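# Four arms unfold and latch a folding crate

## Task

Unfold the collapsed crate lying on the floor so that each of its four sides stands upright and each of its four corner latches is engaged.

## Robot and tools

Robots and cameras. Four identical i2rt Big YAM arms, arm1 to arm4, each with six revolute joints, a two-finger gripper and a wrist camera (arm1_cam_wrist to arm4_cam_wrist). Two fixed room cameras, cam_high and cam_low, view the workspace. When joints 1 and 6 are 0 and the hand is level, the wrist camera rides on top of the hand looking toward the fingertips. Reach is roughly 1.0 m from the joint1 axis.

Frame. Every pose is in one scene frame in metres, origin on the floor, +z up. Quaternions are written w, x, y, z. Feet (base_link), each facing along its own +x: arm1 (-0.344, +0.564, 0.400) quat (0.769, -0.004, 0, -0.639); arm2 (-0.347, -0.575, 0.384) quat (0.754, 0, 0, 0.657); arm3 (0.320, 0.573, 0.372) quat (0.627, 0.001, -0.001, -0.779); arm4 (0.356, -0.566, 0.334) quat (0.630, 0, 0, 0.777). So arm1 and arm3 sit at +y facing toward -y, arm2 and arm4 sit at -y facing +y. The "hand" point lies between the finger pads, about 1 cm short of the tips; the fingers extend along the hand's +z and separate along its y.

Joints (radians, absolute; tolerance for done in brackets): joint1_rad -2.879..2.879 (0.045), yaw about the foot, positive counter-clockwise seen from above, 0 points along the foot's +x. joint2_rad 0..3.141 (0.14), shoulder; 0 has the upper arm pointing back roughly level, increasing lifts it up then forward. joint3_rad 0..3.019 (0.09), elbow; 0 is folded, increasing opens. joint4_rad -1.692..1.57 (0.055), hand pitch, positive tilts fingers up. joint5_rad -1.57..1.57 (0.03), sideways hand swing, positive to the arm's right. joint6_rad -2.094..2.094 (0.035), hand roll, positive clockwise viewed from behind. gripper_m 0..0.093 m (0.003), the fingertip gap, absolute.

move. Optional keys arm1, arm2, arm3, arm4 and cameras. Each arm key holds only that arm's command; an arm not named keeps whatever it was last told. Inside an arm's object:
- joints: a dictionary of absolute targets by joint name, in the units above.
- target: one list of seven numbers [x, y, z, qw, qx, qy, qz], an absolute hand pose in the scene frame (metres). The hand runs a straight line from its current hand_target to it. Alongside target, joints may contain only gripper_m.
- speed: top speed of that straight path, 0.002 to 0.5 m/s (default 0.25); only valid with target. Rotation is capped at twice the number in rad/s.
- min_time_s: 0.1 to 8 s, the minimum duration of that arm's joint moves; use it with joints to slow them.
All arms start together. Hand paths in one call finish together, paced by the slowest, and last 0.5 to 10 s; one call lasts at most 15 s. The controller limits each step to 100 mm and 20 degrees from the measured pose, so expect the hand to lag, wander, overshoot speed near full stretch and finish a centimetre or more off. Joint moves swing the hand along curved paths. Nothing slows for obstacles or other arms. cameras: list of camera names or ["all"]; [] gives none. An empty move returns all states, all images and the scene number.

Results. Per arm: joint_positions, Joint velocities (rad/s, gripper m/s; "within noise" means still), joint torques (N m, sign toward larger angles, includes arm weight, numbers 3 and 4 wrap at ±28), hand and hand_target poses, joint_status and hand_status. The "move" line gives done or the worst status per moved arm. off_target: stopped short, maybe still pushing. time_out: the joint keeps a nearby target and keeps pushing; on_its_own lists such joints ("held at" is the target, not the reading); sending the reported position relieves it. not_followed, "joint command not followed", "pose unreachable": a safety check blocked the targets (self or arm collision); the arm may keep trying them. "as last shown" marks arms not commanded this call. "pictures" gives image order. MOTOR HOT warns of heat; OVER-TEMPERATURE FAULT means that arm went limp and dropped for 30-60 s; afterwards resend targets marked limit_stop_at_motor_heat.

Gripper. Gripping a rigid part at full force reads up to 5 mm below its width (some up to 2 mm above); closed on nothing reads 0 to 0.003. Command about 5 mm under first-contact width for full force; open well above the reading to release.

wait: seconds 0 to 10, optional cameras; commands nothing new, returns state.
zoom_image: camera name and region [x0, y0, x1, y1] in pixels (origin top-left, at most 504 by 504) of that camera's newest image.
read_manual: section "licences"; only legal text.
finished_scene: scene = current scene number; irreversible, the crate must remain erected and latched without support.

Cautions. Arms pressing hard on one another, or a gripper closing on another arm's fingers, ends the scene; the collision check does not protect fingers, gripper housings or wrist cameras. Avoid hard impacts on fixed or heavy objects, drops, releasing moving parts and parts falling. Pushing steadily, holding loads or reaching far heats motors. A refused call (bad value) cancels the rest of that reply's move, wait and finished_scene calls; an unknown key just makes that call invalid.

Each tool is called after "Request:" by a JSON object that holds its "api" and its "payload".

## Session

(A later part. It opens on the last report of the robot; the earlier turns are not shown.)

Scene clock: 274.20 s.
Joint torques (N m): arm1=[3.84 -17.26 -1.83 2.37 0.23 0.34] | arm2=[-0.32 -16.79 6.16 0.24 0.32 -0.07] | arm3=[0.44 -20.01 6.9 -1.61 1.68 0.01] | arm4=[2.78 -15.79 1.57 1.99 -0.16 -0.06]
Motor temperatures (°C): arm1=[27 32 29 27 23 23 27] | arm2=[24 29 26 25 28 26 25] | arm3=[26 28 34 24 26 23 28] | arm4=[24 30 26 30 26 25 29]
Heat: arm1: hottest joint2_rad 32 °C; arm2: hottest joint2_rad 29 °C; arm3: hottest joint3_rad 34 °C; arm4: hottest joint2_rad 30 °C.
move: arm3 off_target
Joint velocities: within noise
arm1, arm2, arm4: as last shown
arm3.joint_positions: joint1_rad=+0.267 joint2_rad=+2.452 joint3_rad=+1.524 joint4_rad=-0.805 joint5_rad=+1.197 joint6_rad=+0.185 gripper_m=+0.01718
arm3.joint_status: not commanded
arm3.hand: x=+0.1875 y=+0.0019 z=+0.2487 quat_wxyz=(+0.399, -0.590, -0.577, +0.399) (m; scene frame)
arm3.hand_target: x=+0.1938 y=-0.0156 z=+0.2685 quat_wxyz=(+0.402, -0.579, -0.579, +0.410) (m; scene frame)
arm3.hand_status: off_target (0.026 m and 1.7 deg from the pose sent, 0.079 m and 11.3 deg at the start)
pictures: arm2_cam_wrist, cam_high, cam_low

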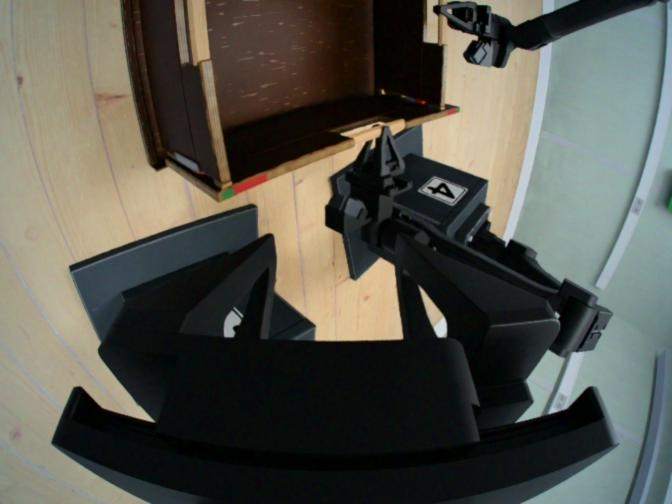

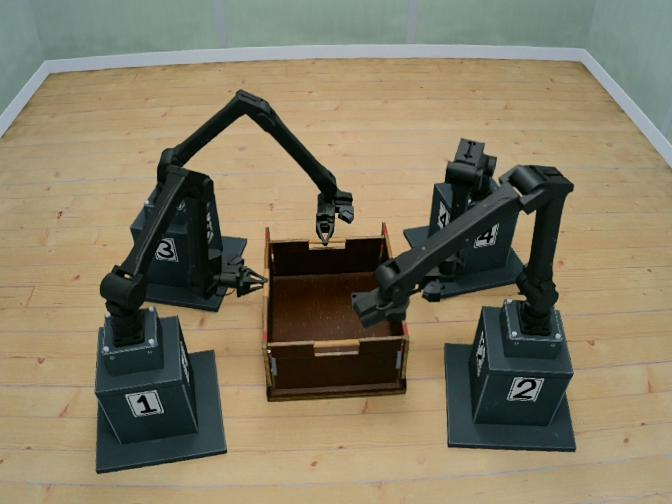

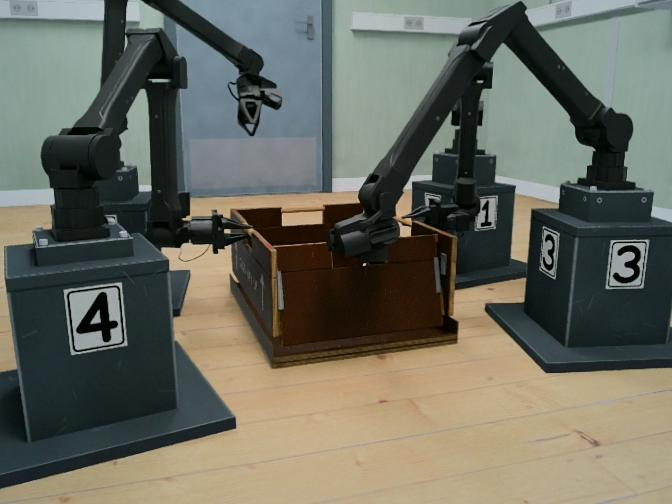

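Request:
{"api": "move", "payload": {"arm3": {"target": [0.235, -0.014, 0.277, -0.4305, 0.5610, 0.5610, -0.4305], "speed": 0.10}}}

Request:
{"api": "move", "payload": {"arm3": {"target": [0.265, -0.014, 0.277, -0.4462, 0.5486, 0.5486, -0.4462], "speed": 0.08}, "cameras": ["cam_low", "cam_high", "arm2_cam_wrist"]}}

Request:
{"api": "zoom_image", "payload": {"camera": "cam_low", "region": [210, 170, 480, 380]}}

Request:
{"api": "zoom_image", "payload": {"camera": "cam_high", "region": [246, 210, 416, 340]}}

Scene clock: 278.13 s.
Joint torques (N m): arm1=[4.48 -17.73 -1.87 2.39 0.2 0.33] | arm2=[-0.32 -16.79 6.16 0.23 0.32 -0.07] | arm3=[2.67 -20.95 6.35 -3 1.45 0.13] | arm4=[2.78 -15.79 1.57 1.98 -0.16 -0.06]
Motor temperatures (°C): arm1=[27 32 28 27 23 23 27] | arm2=[24 29 26 25 28 26 25] | arm3=[26 28 33 24 27 23 28] | arm4=[24 30 26 30 26 25 29]
Heat: arm1: hottest joint2_rad 32 °C; arm2: hottest joint2_rad 29 °C; arm3: hottest joint3_rad 33 °C; arm4: hottest joint2_rad 30 °C.
move: arm3 off_target
Joint velocities: arm1=[within noise] | arm2=[within noise] | arm3=[within noise] | arm4=[0.005 0.005 0.007 -0.012 0.037 -0.154 0]
arm1, arm2, arm4: as last shown
arm3.joint_positions: joint1_rad=+0.316 joint2_rad=+2.530 joint3_rad=+1.647 joint4_rad=-1.144 joint5_rad=+1.258 joint6_rad=+0.486 gripper_m=+0.01710
arm3.joint_status: not commanded
arm3.hand: x=+0.2114 y=+0.0026 z=+0.2538 quat_wxyz=(+0.431, -0.579, -0.551, +0.418) (m; scene frame)
arm3.hand_target: x=+0.2327 y=-0.0139 z=+0.2768 quat_wxyz=(+0.429, -0.561, -0.562, +0.431) (m; scene frame)
arm3.hand_status: off_target (0.037 m and 2.8 deg from the pose sent, 0.058 m and 6.4 deg at the start)
arm4.hand_target: x=-0.0182 y=-0.2148 z=+0.2451 quat_wxyz=(-0.697, +0.717, -0.008, +0.007) (m; scene frame)
pictures: none

Scene clock: 280.00 s.
Joint torques (N m): arm1=[3.72 -17.85 -1.84 2.3 0.22 0.32] | arm2=[-0.32 -16.79 6.16 0.23 0.32 -0.07] | arm3=[1.96 -21.25 6.97 -3.21 0.98 0.03] | arm4=[2.73 -15.79 1.57 1.99 -0.16 -0.06]
Motor temperatures (°C): arm1=[27 32 28 27 23 23 27] | arm2=[24 29 26 25 28 26 25] | arm3=[26 28 33 24 27 23 28] | arm4=[24 30 26 30 26 25 29]
Heat: arm1: hottest joint2_rad 32 °C; arm2: hottest joint2_rad 29 °C; arm3: hottest joint3_rad 33 °C; arm4: hottest joint2_rad 30 °C.
move: arm3 off_target
Joint velocities: within noise
arm1.joint_positions: joint1_rad=+0.884 joint2_rad=+2.654 joint3_rad=+0.884 joint4_rad=+1.560 joint5_rad=+1.151 joint6_rad=-1.373 gripper_m=+0.01703
arm1.joint_status: not commanded
arm1.hand: x=-0.0235 y=+0.2052 z=+0.2432 quat_wxyz=(+0.031, -0.033, -0.734, +0.678) (m; scene frame)
arm1.hand_target: x=-0.0136 y=+0.2238 z=+0.2412 quat_wxyz=(+0.011, -0.020, -0.736, +0.677) (m; scene frame)
arm1.hand_status: not commanded
arm2, arm4: as last shown
arm3.joint_positions: joint1_rad=+0.381 joint2_rad=+2.607 joint3_rad=+1.748 joint4_rad=-1.446 joint5_rad=+1.283 joint6_rad=+0.768 gripper_m=+0.01680
arm3.joint_status: not commanded
arm3.hand: x=+0.2458 y=+0.0044 z=+0.2556 quat_wxyz=(+0.447, -0.563, -0.539, +0.439) (m; scene frame)
arm3.hand_target: x=+0.2647 y=-0.0129 z=+0.2767 quat_wxyz=(+0.444, -0.548, -0.550, +0.447) (m; scene frame)
arm3.hand_status: off_target (0.034 m and 2.1 deg from the pose sent, 0.061 m and 5.1 deg at the start)
pictures: arm2_cam_wrist, cam_high, cam_low

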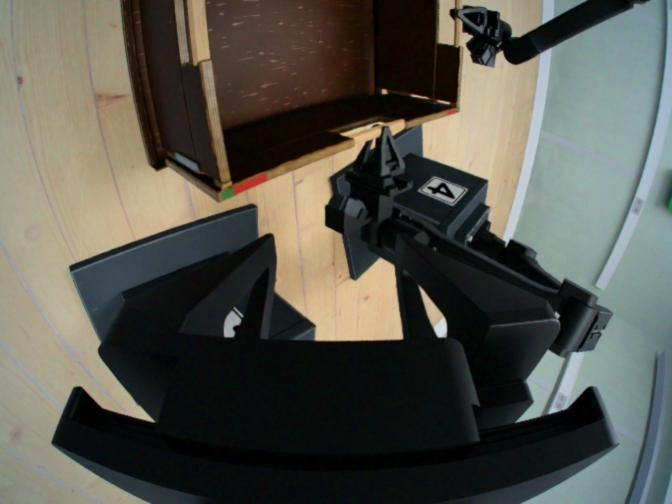

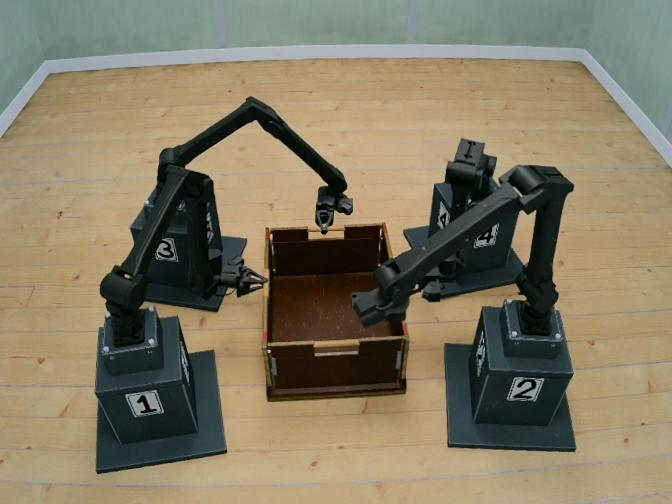

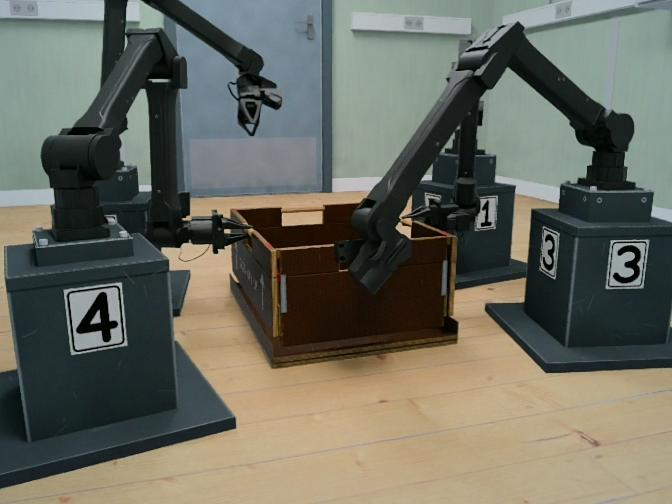

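Scaled by 1.867 from the camera's 672x504 image, which has a finer 960x720 frame.

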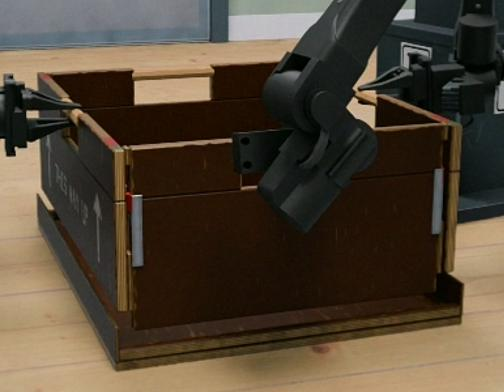

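Scaled by 2.965 from the camera's 672x504 image, which has a finer 960x720 frame.

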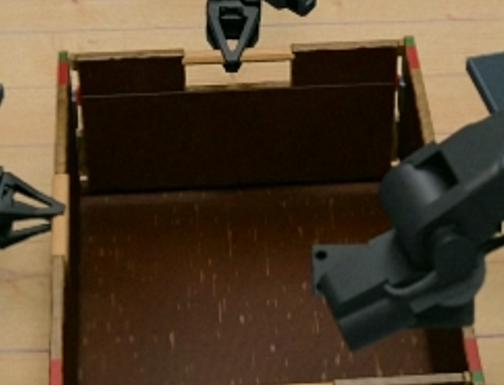

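Request:
{"api": "move", "payload": {"arm3": {"target": [0.285, -0.014, 0.277, -0.4462, 0.5486, 0.5486, -0.4462], "speed": 0.06}}}

Request:
{"api": "move", "payload": {"arm3": {"target": [0.225, -0.014, 0.273, -0.4462, 0.5486, 0.5486, -0.4462], "speed": 0.06}, "cameras": ["cam_low", "cam_high"]}}

Request:
{"api": "zoom_image", "payload": {"camera": "cam_low", "region": [210, 170, 480, 380]}}

Request:
{"api": "zoom_image", "payload": {"camera": "cam_high", "region": [246, 210, 416, 340]}}

Scene clock: 282.70 s.
Joint torques (N m): arm1=[4.01 -17.38 -1.81 2.41 0.2 0.33] | arm2=[-0.38 -16.79 6.16 0.24 0.32 -0.07] | arm3=[4.78 -21.77 6.97 -3.54 0.43 0.11] | arm4=[2.73 -15.79 1.57 1.98 -0.16 -0.06]
Motor temperatures (°C): arm1=[27 32 28 27 23 23 27] | arm2=[24 29 26 25 28 26 25] | arm3=[26 28 33 24 27 23 28] | arm4=[24 30 26 30 26 25 29]
Heat: arm1: hottest joint2_rad 32 °C; arm2: hottest joint2_rad 29 °C; arm3: hottest joint3_rad 33 °C; arm4: hottest joint2_rad 30 °C.
move: arm3 off_target
Joint velocities: within noise
arm1, arm2, arm4: as last shown
arm3.joint_positions: joint1_rad=+0.381 joint2_rad=+2.631 joint3_rad=+1.788 joint4_rad=-1.534 joint5_rad=+1.273 joint6_rad=+0.839 gripper_m=+0.01680
arm3.joint_status: not commanded
arm3.hand: x=+0.2463 y=+0.0043 z=+0.2557 quat_wxyz=(+0.455, -0.566, -0.532, +0.436) (m; scene frame)
arm3.hand_target: x=+0.2842 y=-0.0129 z=+0.2768 quat_wxyz=(+0.444, -0.548, -0.550, +0.446) (m; scene frame)
arm3.hand_status: off_target (0.048 m and 3.2 deg from the pose sent, 0.048 m and 2.1 deg at the start)
pictures: none

Scene clock: 284.97 s.
Joint torques (N m): arm1=[4.13 -17.79 -1.73 2.41 0.21 0.35] | arm2=[-0.38 -16.85 6.16 0.23 0.32 -0.07] | arm3=[-3.19 -22.24 4.96 0.35 2.01 -0.71] | arm4=[2.78 -15.74 1.55 1.99 -0.16 -0.06]
Motor temperatures (°C): arm1=[27 32 28 27 23 23 27] | arm2=[24 29 26 25 28 26 25] | arm3=[26 28 33 24 27 23 28] | arm4=[24 30 26 30 26 25 29]
Heat: arm1: hottest joint2_rad 32 °C; arm2: hottest joint2_rad 29 °C; arm3: hottest joint3_rad 33 °C; arm4: hottest joint2_rad 30 °C.
move: arm3 off_target
Joint velocities: within noise
arm1: as last shown
arm2.joint_positions: joint1_rad=+0.435 joint2_rad=+1.703 joint3_rad=+1.162 joint4_rad=-1.337 joint5_rad=+0.746 joint6_rad=+0.404 gripper_m=+0.04989
arm2.joint_status: not commanded
arm2.hand: x=-0.3529 y=-0.1527 z=+0.4921 quat_wxyz=(-0.267, +0.657, -0.647, +0.281) (m; scene frame)
arm2.hand_target: x=-0.3531 y=-0.1494 z=+0.4998 quat_wxyz=(-0.271, +0.656, -0.651, +0.268) (m; scene frame)
arm2.hand_status: not commanded
arm3.joint_positions: joint1_rad=+0.376 joint2_rad=+2.601 joint3_rad=+1.734 joint4_rad=-1.409 joint5_rad=+1.295 joint6_rad=+0.731 gripper_m=+0.01679
arm3.joint_status: not commanded
arm3.hand: x=+0.2428 y=+0.0037 z=+0.2551 quat_wxyz=(+0.448, -0.558, -0.542, +0.441) (m; scene frame)
arm3.hand_target: x=+0.2307 y=-0.0127 z=+0.2739 quat_wxyz=(+0.452, -0.545, -0.547, +0.446) (m; scene frame)
arm3.hand_status: off_target (0.031 m and 1.4 deg from the pose sent, 0.033 m and 3.2 deg at the start)
arm4.joint_positions: joint1_rad=+0.912 joint2_rad=+2.495 joint3_rad=+0.865 joint4_rad=+1.545 joint5_rad=+1.156 joint6_rad=-1.480 gripper_m=+0.01682
arm4.joint_status: not commanded
arm4.hand: x=-0.0119 y=-0.2105 z=+0.2452 quat_wxyz=(-0.695, +0.719, -0.018, +0.008) (m; scene frame)
arm4.hand_target: x=-0.0182 y=-0.2148 z=+0.2451 quat_wxyz=(-0.697, +0.717, -0.008, +0.007) (m; scene frame)
arm4.hand_status: not commanded
pictures: cam_high, cam_low

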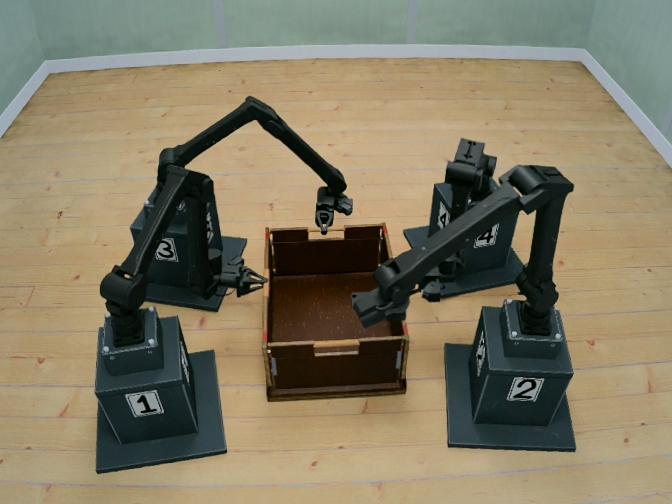

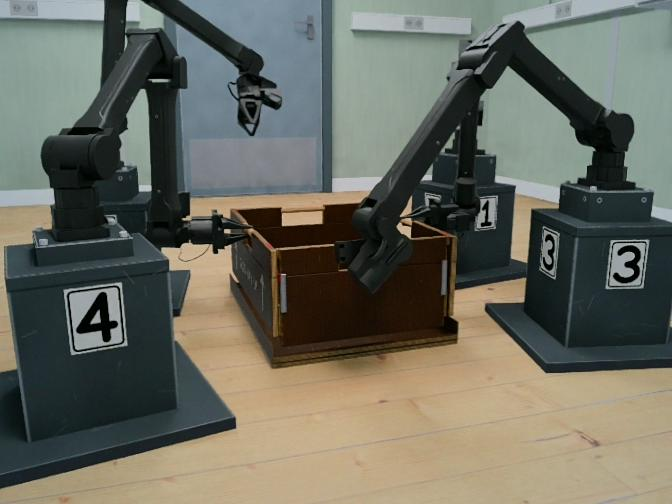

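Scaled by 1.867 from the camera's 672x504 image, which has a finer 960x720 frame.

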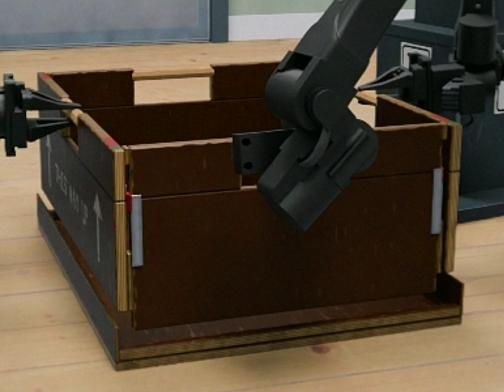

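Scaled by 2.965 from the camera's 672x504 image, which has a finer 960x720 frame.

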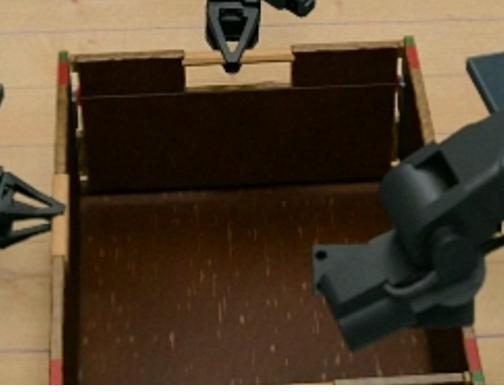

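Request:
{"api": "move", "payload": {"arm1": {"target": [-0.0145, 0.198, 0.242, 0.012, -0.020, -0.736, 0.677], "speed": 0.06}, "arm4": {"target": [-0.0185, -0.198, 0.245, -0.697, 0.717, -0.008, 0.007], "speed": 0.06}, "arm3": {"target": [0.245, -0.012, 0.270, -0.4462, 0.5486, 0.5486, -0.4462], "speed": 0.06}, "cameras": ["cam_low", "cam_high"]}}

Request:
{"api": "zoom_image", "payload": {"camera": "cam_low", "region": [210, 170, 480, 380]}}

Request:
{"api": "zoom_image", "payload": {"camera": "cam_high", "region": [246, 210, 426, 410]}}

Scene clock: 288.33 s.
Joint torques (N m): arm1=[-0.73 -17.55 0.06 1.96 -0.52 0.06] | arm2=[-0.32 -16.79 6.16 0.21 0.32 -0.07] | arm3=[-0.15 -21.01 6.01 -0.99 1.28 -0.25] | arm4=[0.91 -15.74 3.21 1.4 -1.1 -0.11]
Motor temperatures (°C): arm1=[27 32 28 27 23 23 27] | arm2=[24 29 26 25 28 26 25] | arm3=[26 29 33 24 28 23 28] | arm4=[24 30 26 30 26 25 29]
Heat: arm1: hottest joint2_rad 32 °C; arm2: hottest joint2_rad 29 °C; arm3: hottest joint3_rad 33 °C; arm4: hottest joint2_rad 30 °C.
move: arm1 off_target; arm3 off_target; arm4 off_target
Joint velocities: within noise
arm1.joint_positions: joint1_rad=+0.873 joint2_rad=+2.654 joint3_rad=+0.874 joint4_rad=+1.566 joint5_rad=+1.113 joint6_rad=-1.373 gripper_m=+0.01703
arm1.joint_status: not commanded
arm1.hand: x=-0.0239 y=+0.2030 z=+0.2422 quat_wxyz=(+0.021, -0.024, -0.737, +0.675) (m; scene frame)
arm1.hand_target: x=-0.0183 y=+0.2000 z=+0.2413 quat_wxyz=(+0.016, -0.018, -0.737, +0.675) (m; scene frame)
arm1.hand_status: off_target (0.011 m and 1.2 deg from the pose sent, 0.012 m and 2.7 deg at the start; a joint's target at an end of its range on 4 of 29 steps)
arm2: as last shown
arm3.joint_positions: joint1_rad=+0.376 joint2_rad=+2.601 joint3_rad=+1.734 joint4_rad=-1.409 joint5_rad=+1.295 joint6_rad=+0.731 gripper_m=+0.01679
arm3.joint_status: not commanded
arm3.hand: x=+0.2428 y=+0.0037 z=+0.2551 quat_wxyz=(+0.448, -0.558, -0.542, +0.441) (m; scene frame)
arm3.hand_target: x=+0.2452 y=-0.0123 z=+0.2696 quat_wxyz=(+0.445, -0.550, -0.546, +0.448) (m; scene frame)
arm3.hand_status: off_target (0.022 m and 1.4 deg from the pose sent, 0.022 m and 1.4 deg at the start)
arm4.joint_positions: joint1_rad=+0.910 joint2_rad=+2.495 joint3_rad=+0.865 joint4_rad=+1.545 joint5_rad=+1.149 joint6_rad=-1.480 gripper_m=+0.01682
arm4.joint_status: not commanded
arm4.hand: x=-0.0124 y=-0.2099 z=+0.2451 quat_wxyz=(-0.695, +0.719, -0.017, +0.007) (m; scene frame)
arm4.hand_target: x=-0.0216 y=-0.2020 z=+0.2451 quat_wxyz=(-0.697, +0.717, -0.005, +0.004) (m; scene frame)
arm4.hand_status: off_target (0.013 m and 1.1 deg from the pose sent, 0.014 m and 1.2 deg at the start)
pictures: cam_high, cam_low

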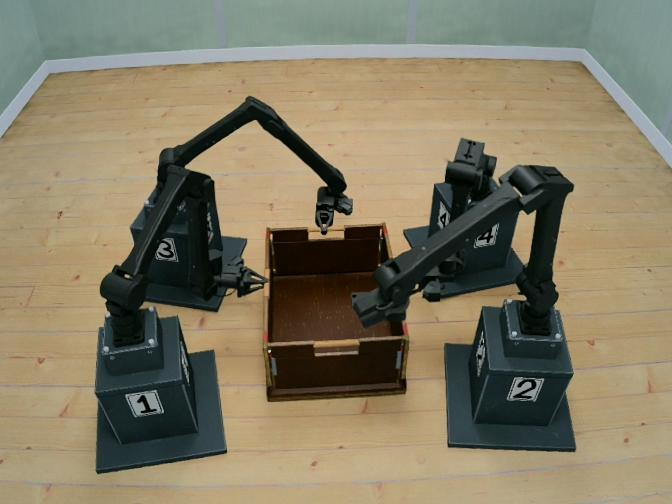

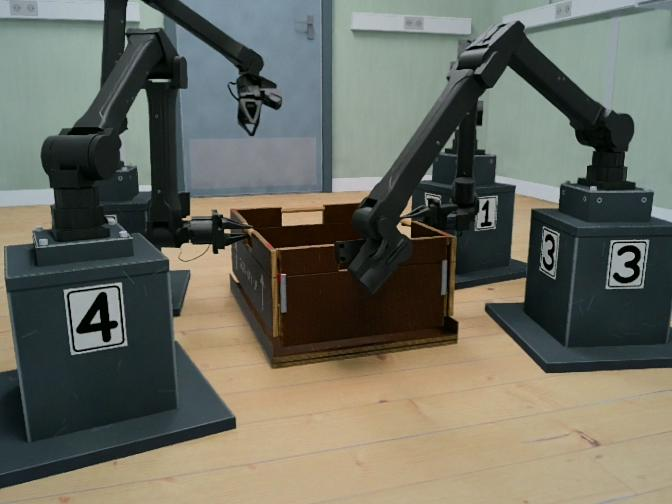

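Scaled by 1.867 from the camera's 672x504 image, which has a finer 960x720 frame.

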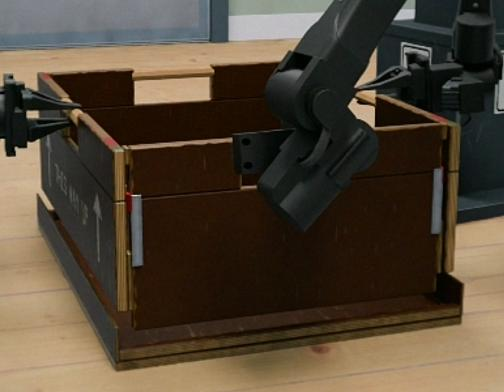

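Scaled by 2.520 from the camera's 672x504 image, which has a finer 960x720 frame.

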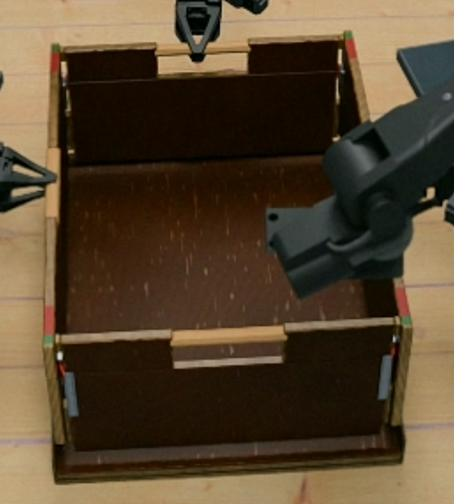

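Request:
{"api": "move", "payload": {"arm1": {"target": [-0.0165, 0.185, 0.242, 0.016, -0.018, -0.737, 0.675], "speed": 0.06}, "arm4": {"target": [-0.0205, -0.185, 0.245, -0.697, 0.717, -0.005, 0.004], "speed": 0.06}, "cameras": ["cam_low", "cam_high"]}}

Request:
{"api": "zoom_image", "payload": {"camera": "cam_low", "region": [210, 170, 480, 380]}}

Request:
{"api": "zoom_image", "payload": {"camera": "cam_high", "region": [246, 210, 426, 410]}}

Scene clock: 290.87 s.
Joint torques (N m): arm1=[-1.67 -18.2 1.11 1.22 -1.41 0] | arm2=[-0.32 -16.79 6.16 0.23 0.32 -0.07] | arm3=[-0.38 -21.13 5.93 -1.09 1.29 -0.27] | arm4=[-1.49 -15.79 4.62 0.81 -1.74 -0.17]
Motor temperatures (°C): arm1=[27 32 28 27 23 23 27] | arm2=[24 28 26 25 28 26 25] | arm3=[26 29 32 24 28 23 28] | arm4=[24 30 26 30 27 25 29]
Heat: arm1: hottest joint2_rad 32 °C; arm2: hottest joint2_rad 28 °C; arm3: hottest joint3_rad 32 °C; arm4: hottest joint2_rad 30 °C.
move: arm1 off_target; arm4 off_target
Joint velocities: within noise
arm1.joint_positions: joint1_rad=+0.872 joint2_rad=+2.653 joint3_rad=+0.873 joint4_rad=+1.566 joint5_rad=+1.106 joint6_rad=-1.376 gripper_m=+0.01703
arm1.joint_status: not commanded
arm1.hand: x=-0.0236 y=+0.2026 z=+0.2426 quat_wxyz=(+0.021, -0.021, -0.738, +0.675) (m; scene frame)
arm1.hand_target: x=-0.0143 y=+0.1894 z=+0.2425 quat_wxyz=(+0.014, -0.014, -0.738, +0.675) (m; scene frame)
arm1.hand_status: off_target (0.019 m and 0.7 deg from the pose sent, 0.019 m and 0.9 deg at the start)
arm2, arm3: as last shown
arm4.joint_positions: joint1_rad=+0.907 joint2_rad=+2.495 joint3_rad=+0.860 joint4_rad=+1.548 joint5_rad=+1.134 joint6_rad=-1.480 gripper_m=+0.01681
arm4.joint_status: not commanded
arm4.hand: x=-0.0124 y=-0.2094 z=+0.2448 quat_wxyz=(-0.694, +0.720, -0.012, +0.003) (m; scene frame)
arm4.hand_target: x=-0.0193 y=-0.1867 z=+0.2457 quat_wxyz=(-0.697, +0.717, -0.005, +0.004) (m; scene frame)
arm4.hand_status: off_target (0.026 m and 1.0 deg from the pose sent, 0.026 m and 1.4 deg at the start)
pictures: cam_high, cam_low

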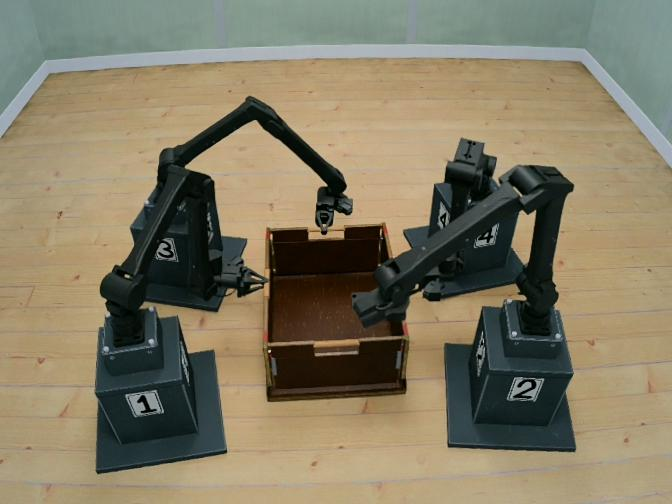

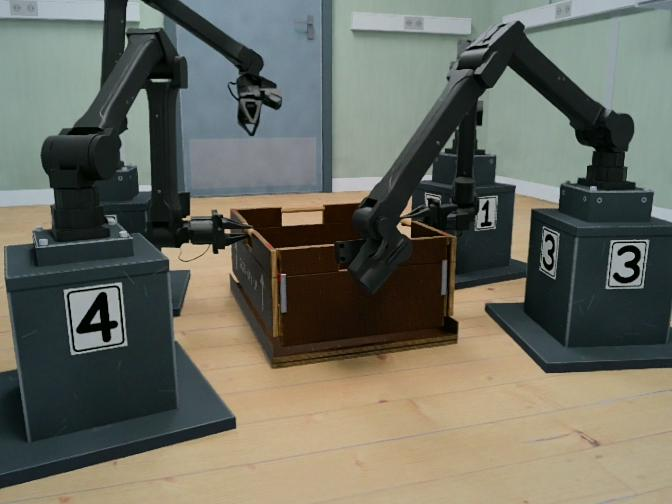

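Scaled by 1.867 from the camera's 672x504 image, which has a finer 960x720 frame.

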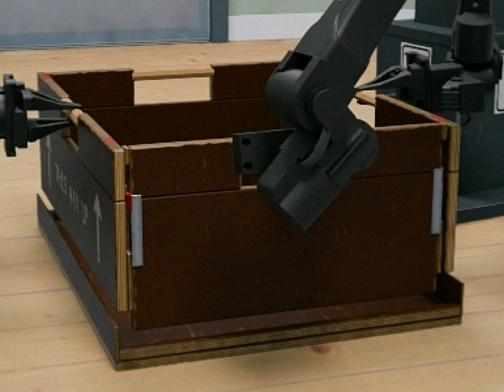

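Scaled by 2.520 from the camera's 672x504 image, which has a finer 960x720 frame.

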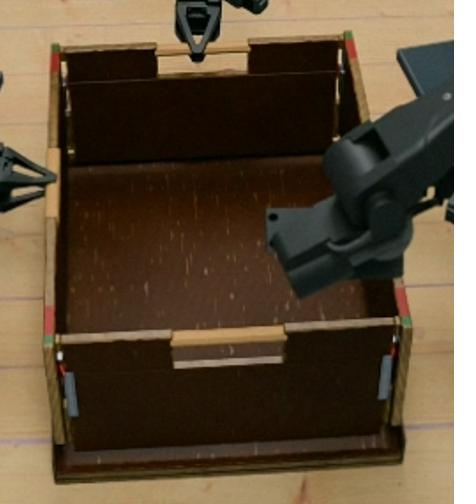

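Request:
{"api": "wait", "payload": {"seconds": 0.2, "cameras": ["arm2_cam_wrist", "arm3_cam_wrist", "arm1_cam_wrist", "arm4_cam_wrist"]}}

Request:
{"api": "zoom_image", "payload": {"camera": "arm2_cam_wrist", "region": [150, 130, 250, 210]}}

Request:
{"api": "zoom_image", "payload": {"camera": "arm2_cam_wrist", "region": [370, 60, 480, 150]}}

Scene clock: 293.40 s.
Joint torques (N m): arm1=[-2.26 -17.96 1.35 1.43 -1.48 -0.03] | arm2=[-0.32 -16.79 6.16 0.23 0.32 -0.07] | arm3=[-0.15 -21.07 6 -0.91 1.31 -0.22] | arm4=[-1.49 -15.79 4.63 0.83 -1.74 -0.16]
Motor temperatures (°C): arm1=[27 32 28 27 23 23 27] | arm2=[24 28 26 25 28 26 25] | arm3=[26 29 32 24 28 23 28] | arm4=[24 30 26 30 27 25 29]
Heat: arm1: hottest joint2_rad 32 °C; arm2: hottest joint2_rad 28 °C; arm3: hottest joint3_rad 32 °C; arm4: hottest joint2_rad 30 °C.
Joint velocities: within noise
arm1.joint_positions: joint1_rad=+0.872 joint2_rad=+2.653 joint3_rad=+0.873 joint4_rad=+1.566 joint5_rad=+1.106 joint6_rad=-1.376 gripper_m=+0.01703
arm1.joint_status: not commanded
arm1.hand: x=-0.0236 y=+0.2026 z=+0.2426 quat_wxyz=(+0.021, -0.021, -0.738, +0.675) (m; scene frame)
arm1.hand_target: x=-0.0143 y=+0.1894 z=+0.2425 quat_wxyz=(+0.014, -0.014, -0.738, +0.675) (m; scene frame)
arm1.hand_status: off_target (0.019 m and 0.7 deg from the pose sent, 0.019 m and 0.9 deg at the start)
arm2.joint_positions: joint1_rad=+0.435 joint2_rad=+1.703 joint3_rad=+1.162 joint4_rad=-1.337 joint5_rad=+0.746 joint6_rad=+0.404 gripper_m=+0.04989
arm2.joint_status: not commanded
arm2.hand: x=-0.3529 y=-0.1527 z=+0.4921 quat_wxyz=(-0.267, +0.657, -0.647, +0.281) (m; scene frame)
arm2.hand_target: x=-0.3531 y=-0.1494 z=+0.4998 quat_wxyz=(-0.271, +0.656, -0.651, +0.268) (m; scene frame)
arm2.hand_status: not commanded
arm3.joint_positions: joint1_rad=+0.376 joint2_rad=+2.601 joint3_rad=+1.734 joint4_rad=-1.409 joint5_rad=+1.295 joint6_rad=+0.731 gripper_m=+0.01679
arm3.joint_status: not commanded
arm3.hand: x=+0.2428 y=+0.0037 z=+0.2551 quat_wxyz=(+0.448, -0.558, -0.542, +0.441) (m; scene frame)
arm3.hand_target: x=+0.2452 y=-0.0123 z=+0.2696 quat_wxyz=(+0.445, -0.550, -0.546, +0.448) (m; scene frame)
arm3.hand_status: not commanded
arm4.joint_positions: joint1_rad=+0.907 joint2_rad=+2.495 joint3_rad=+0.860 joint4_rad=+1.548 joint5_rad=+1.134 joint6_rad=-1.480 gripper_m=+0.01681
arm4.joint_status: not commanded
arm4.hand: x=-0.0124 y=-0.2094 z=+0.2448 quat_wxyz=(-0.694, +0.720, -0.012, +0.003) (m; scene frame)
arm4.hand_target: x=-0.0193 y=-0.1867 z=+0.2457 quat_wxyz=(-0.697, +0.717, -0.005, +0.004) (m; scene frame)
arm4.hand_status: off_target (0.026 m and 1.0 deg from the pose sent, 0.026 m and 1.4 deg at the start)
wait: 0.20 s; at rest from the start
pictures: arm1_cam_wrist, arm2_cam_wrist, arm3_cam_wrist, arm4_cam_wrist

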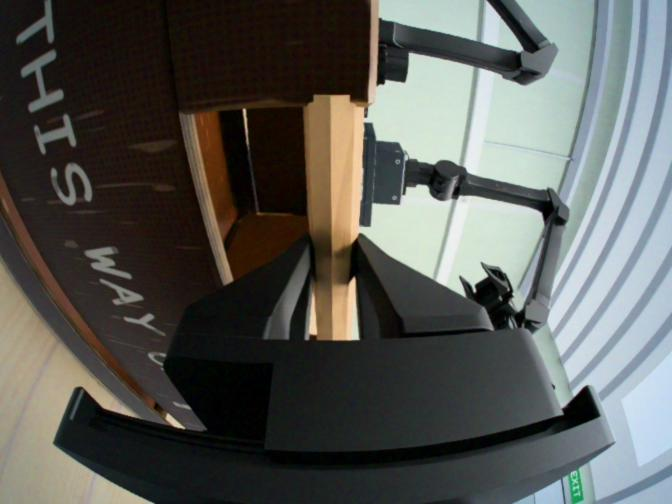

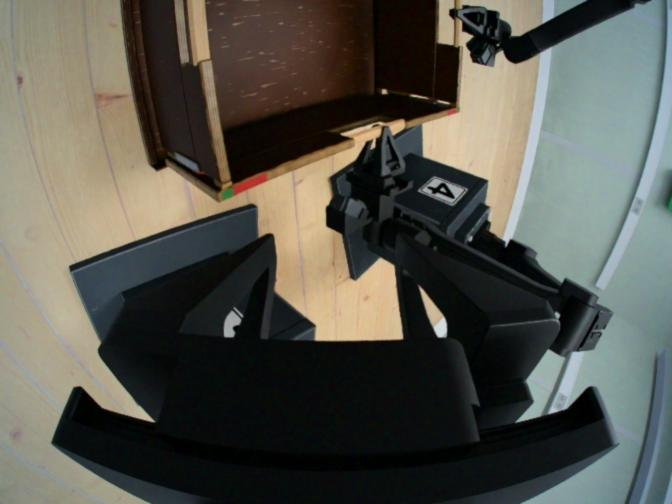

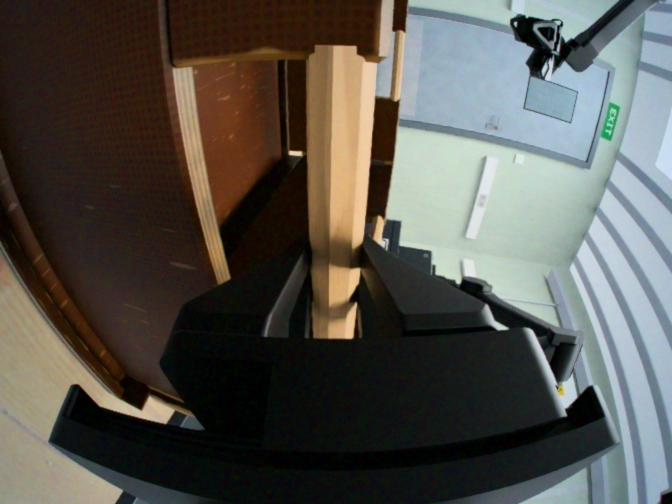

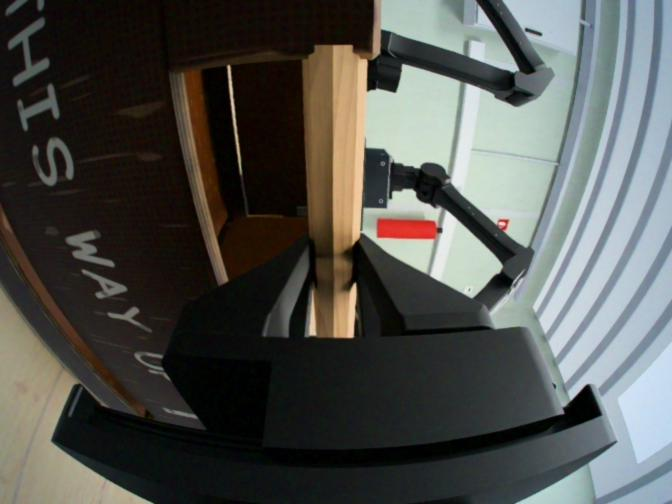

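Scaled by 5.040 from the camera's 672x504 image, which has a finer 960x720 frame.

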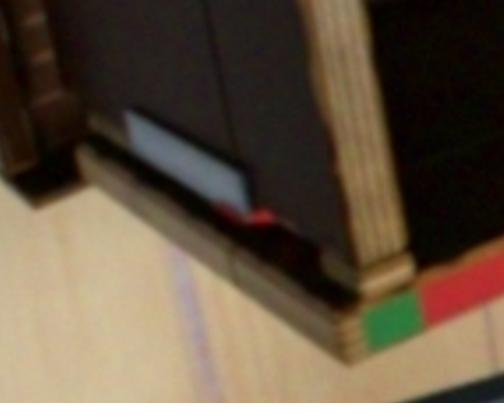

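Scaled by 4.582 from the camera's 672x504 image, which has a finer 960x720 frame.

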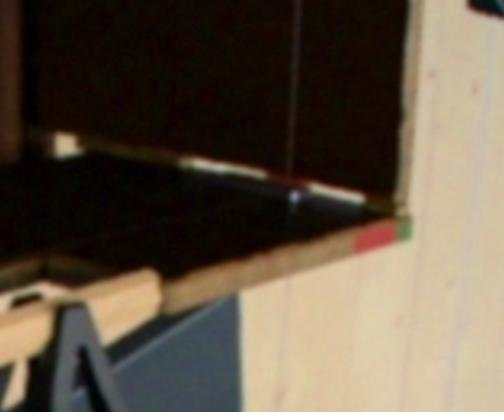

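Request:
{"api": "move", "payload": {"arm1": {"target": [-0.0145, 0.205, 0.242, 0.014, -0.014, -0.738, 0.675], "speed": 0.1}, "arm4": {"target": [-0.0193, -0.211, 0.246, -0.697, 0.717, -0.005, 0.004], "speed": 0.1}}}

Request:
{"api": "move", "payload": {"arm1": {"joints": {"gripper_m": 0.045}}, "arm3": {"joints": {"gripper_m": 0.045}}, "arm4": {"joints": {"gripper_m": 0.045}}, "cameras": ["cam_high", "cam_low"]}}

Request:
{"api": "zoom_image", "payload": {"camera": "cam_low", "region": [210, 170, 480, 380]}}

Request:
{"api": "zoom_image", "payload": {"camera": "cam_high", "region": [246, 210, 426, 410]}}

Scene clock: 299.90 s.
Joint torques (N m): arm1=[0.56 -18.08 -0.03 1.8 -0.23 0.14] | arm2=[-0.38 -16.85 6.16 0.23 0.32 -0.07] | arm3=[-0.09 -21.25 5.96 -0.9 1.27 -0.24] | arm4=[2.2 -15.85 2.29 1.77 -0.24 -0.09]
Motor temperatures (°C): arm1=[27 32 28 27 24 23 27] | arm2=[24 28 26 25 28 26 25] | arm3=[26 29 32 24 28 23 28] | arm4=[24 30 26 30 28 25 29]
Heat: arm1: hottest joint2_rad 32 °C; arm2: hottest joint2_rad 28 °C; arm3: hottest joint3_rad 32 °C; arm4: hottest joint2_rad 30 °C.
move: arm1 done; arm4 done
Joint velocities: within noise
arm1.joint_positions: joint1_rad=+0.873 joint2_rad=+2.653 joint3_rad=+0.874 joint4_rad=+1.568 joint5_rad=+1.111 joint6_rad=-1.376 gripper_m=+0.01703
arm1.joint_status: not commanded
arm1.hand: x=-0.0232 y=+0.2028 z=+0.2431 quat_wxyz=(+0.021, -0.023, -0.737, +0.675) (m; scene frame)
arm1.hand_target: x=-0.0138 y=+0.2049 z=+0.2423 quat_wxyz=(+0.013, -0.014, -0.737, +0.675) (m; scene frame)
arm1.hand_status: done (0.009 m and 1.3 deg from the pose sent, 0.009 m and 1.1 deg at the start)
arm2, arm3: as last shown
arm4.joint_positions: joint1_rad=+0.909 joint2_rad=+2.495 joint3_rad=+0.859 joint4_rad=+1.549 joint5_rad=+1.140 joint6_rad=-1.480 gripper_m=+0.01681
arm4.joint_status: not commanded
arm4.hand: x=-0.0113 y=-0.2103 z=+0.2449 quat_wxyz=(-0.694, +0.720, -0.014, +0.005) (m; scene frame)
arm4.hand_target: x=-0.0193 y=-0.2105 z=+0.2460 quat_wxyz=(-0.697, +0.717, -0.005, +0.004) (m; scene frame)
arm4.hand_status: done (0.008 m and 1.1 deg from the pose sent, 0.007 m and 1.0 deg at the start)
pictures: none

Scene clock: 300.63 s.
Joint torques (N m): arm1=[1.08 -18.14 -0.34 1.72 0.17 0.13] | arm2=[-0.32 -16.85 6.16 0.24 0.32 -0.07] | arm3=[-0.67 -21.01 5.71 -0.99 0.74 0.03] | arm4=[2.84 -15.91 1.92 1.77 -0.12 -0.01]
Motor temperatures (°C): arm1=[27 32 28 27 24 23 27] | arm2=[24 28 26 25 28 26 25] | arm3=[26 29 32 24 28 23 28] | arm4=[24 30 26 30 28 25 29]
Heat: arm1: hottest joint2_rad 32 °C; arm2: hottest joint2_rad 28 °C; arm3: hottest joint3_rad 32 °C; arm4: hottest joint2_rad 30 °C.
move: arm1 done; arm3 done; arm4 done
Joint velocities: within noise
arm1.joint_positions: joint1_rad=+0.875 joint2_rad=+2.653 joint3_rad=+0.890 joint4_rad=+1.568 joint5_rad=+1.093 joint6_rad=-1.376 gripper_m=+0.04495
arm1.joint_status: all done
arm1.hand: x=-0.0141 y=+0.2001 z=+0.2436 quat_wxyz=(+0.009, -0.021, -0.736, +0.677) (m; scene frame)
arm1.hand_target: x=-0.0088 y=+0.2027 z=+0.2428 quat_wxyz=(+0.006, -0.015, -0.736, +0.677) (m; scene frame)
arm1.hand_status: not commanded
arm2: as last shown
arm3.joint_positions: joint1_rad=+0.368 joint2_rad=+2.599 joint3_rad=+1.736 joint4_rad=-1.409 joint5_rad=+1.310 joint6_rad=+0.694 gripper_m=+0.04488
arm3.joint_status: all done
arm3.hand: x=+0.2381 y=+0.0016 z=+0.2581 quat_wxyz=(+0.457, -0.546, -0.549, +0.438) (m; scene frame)
arm3.hand_target: x=+0.2407 y=-0.0119 z=+0.2696 quat_wxyz=(+0.448, -0.550, -0.546, +0.445) (m; scene frame)
arm3.hand_status: not commanded
arm4.joint_positions: joint1_rad=+0.899 joint2_rad=+2.495 joint3_rad=+0.865 joint4_rad=+1.549 joint5_rad=+1.128 joint6_rad=-1.496 gripper_m=+0.04493
arm4.joint_status: all done
arm4.hand: x=-0.0123 y=-0.2058 z=+0.2455 quat_wxyz=(-0.695, +0.719, -0.009, +0.007) (m; scene frame)
arm4.hand_target: x=-0.0177 y=-0.2070 z=+0.2460 quat_wxyz=(-0.697, +0.717, -0.002, +0.007) (m; scene frame)
arm4.hand_status: not commanded
pictures: cam_high, cam_low

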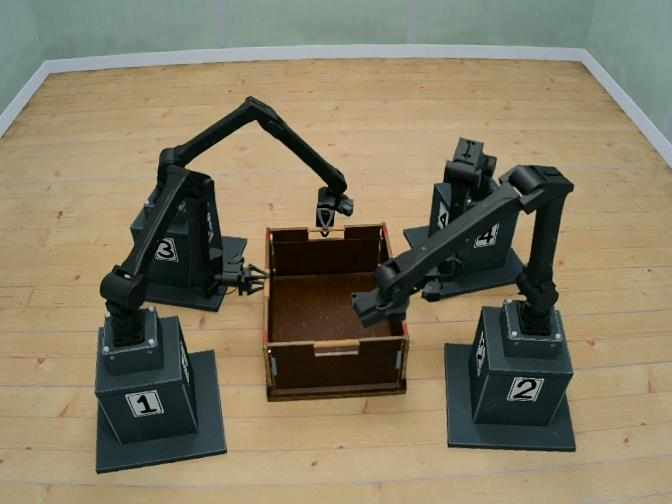

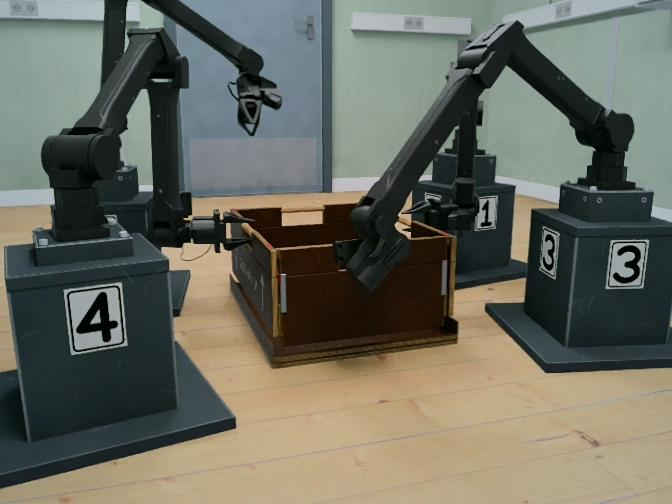

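Scaled by 1.867 from the camera's 672x504 image, which has a finer 960x720 frame.

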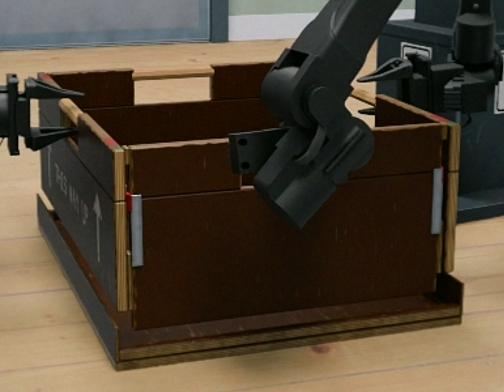

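Scaled by 2.520 from the camera's 672x504 image, which has a finer 960x720 frame.

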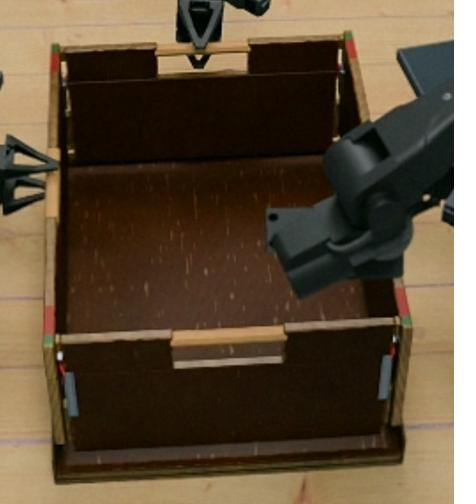

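Request:
{"api": "move", "payload": {"arm1": {"target": [-0.0088, 0.265, 0.249, 0.006, -0.015, -0.736, 0.677], "speed": 0.15}, "arm3": {"target": [0.315, -0.012, 0.283, -0.4462, 0.5486, 0.5486, -0.4462], "speed": 0.15}, "arm4": {"target": [-0.0177, -0.268, 0.250, -0.697, 0.717, -0.002, 0.007], "speed": 0.15}, "cameras": ["cam_high", "cam_low", "arm3_cam_wrist"]}}

Request:
{"api": "zoom_image", "payload": {"camera": "cam_low", "region": [210, 170, 480, 380]}}

Request:
{"api": "zoom_image", "payload": {"camera": "cam_high", "region": [246, 210, 426, 410]}}

Scene clock: 306.20 s.
Joint torques (N m): arm1=[0.15 -18.9 -1.98 1.39 0.37 0.26] | arm2=[-0.32 -16.85 6.17 0.24 0.32 -0.07] | arm3=[-0.85 -19.08 6.67 -1.66 0.34 0.27] | arm4=[1.96 -16.09 0.09 1.7 0.04 0.42]
Motor temperatures (°C): arm1=[27 32 28 27 24 23 26] | arm2=[24 28 26 25 28 26 25] | arm3=[26 30 32 24 27 23 28] | arm4=[24 30 26 30 27 25 29]
Heat: arm1: hottest joint2_rad 32 °C; arm2: hottest joint2_rad 28 °C; arm3: hottest joint3_rad 32 °C; arm4: hottest joint2_rad 30 °C.
move: arm1 done; arm3 done; arm4 done
Joint velocities: within noise
arm1.joint_positions: joint1_rad=+1.031 joint2_rad=+2.648 joint3_rad=+0.825 joint4_rad=+1.554 joint5_rad=+1.235 joint6_rad=-1.311 gripper_m=+0.04497
arm1.joint_status: not commanded
arm1.hand: x=-0.0094 y=+0.2634 z=+0.2449 quat_wxyz=(+0.011, -0.011, -0.735, +0.678) (m; scene frame)
arm1.hand_target: x=-0.0096 y=+0.2650 z=+0.2486 quat_wxyz=(+0.007, -0.014, -0.736, +0.677) (m; scene frame)
arm1.hand_status: done (0.004 m and 0.7 deg from the pose sent, 0.065 m and 0.8 deg at the start; a joint's target at an end of its range on 8 of 43 steps)
arm2: as last shown
arm3.joint_positions: joint1_rad=+0.496 joint2_rad=+2.599 joint3_rad=+1.832 joint4_rad=-1.661 joint5_rad=+1.240 joint6_rad=+0.883 gripper_m=+0.04490
arm3.joint_status: not commanded
arm3.hand: x=+0.3161 y=-0.0080 z=+0.2889 quat_wxyz=(+0.437, -0.544, -0.559, +0.448) (m; scene frame)
arm3.hand_target: x=+0.3141 y=-0.0124 z=+0.2830 quat_wxyz=(+0.438, -0.549, -0.555, +0.446) (m; scene frame)
arm3.hand_status: done (0.007 m and 1.6 deg from the pose sent, 0.082 m and 1.6 deg at the start; a joint's target at an end of its range on 26 of 43 steps)
arm4.joint_positions: joint1_rad=+1.044 joint2_rad=+2.483 joint3_rad=+0.811 joint4_rad=+1.549 joint5_rad=+1.263 joint6_rad=-1.489 gripper_m=+0.04495
arm4.joint_status: not commanded
arm4.hand: x=-0.0194 y=-0.2669 z=+0.2475 quat_wxyz=(-0.694, +0.720, +0.007, +0.017) (m; scene frame)
arm4.hand_target: x=-0.0184 y=-0.2679 z=+0.2506 quat_wxyz=(-0.695, +0.719, -0.002, +0.008) (m; scene frame)
arm4.hand_status: done (0.003 m and 1.6 deg from the pose sent, 0.063 m and 0.8 deg at the start; a joint's target at an end of its range on 42 of 43 steps)
pictures: arm3_cam_wrist, cam_high, cam_low

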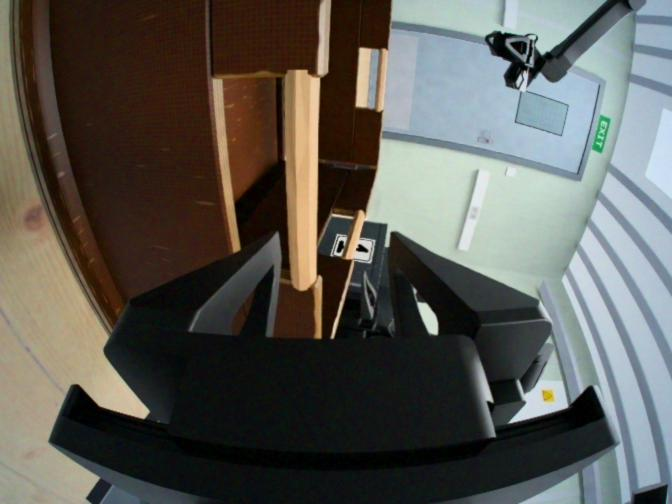

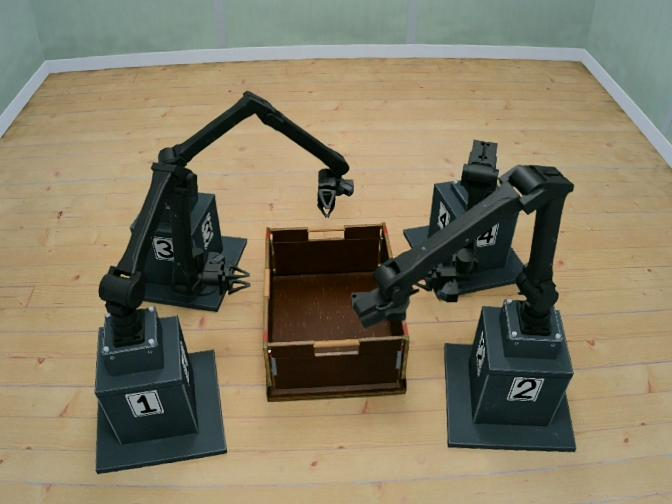

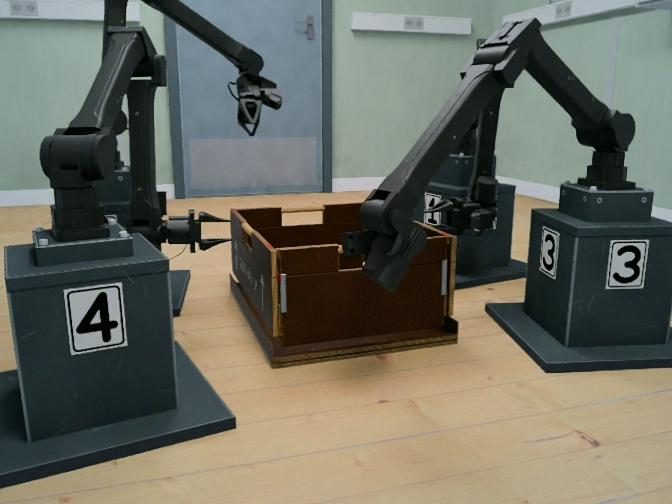

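Scaled by 1.867 from the camera's 672x504 image, which has a finer 960x720 frame.

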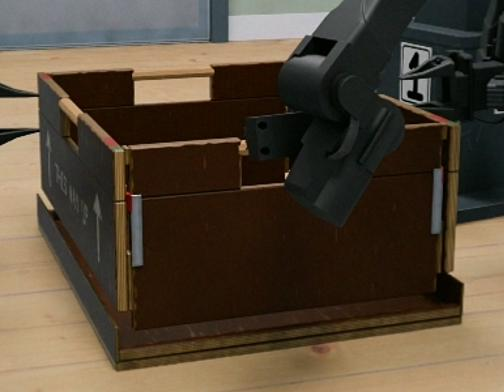

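Scaled by 2.520 from the camera's 672x504 image, which has a finer 960x720 frame.

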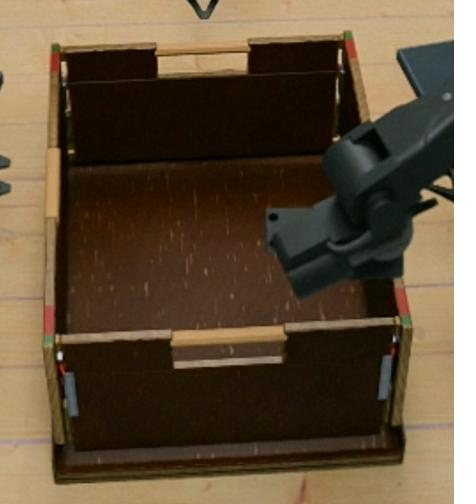

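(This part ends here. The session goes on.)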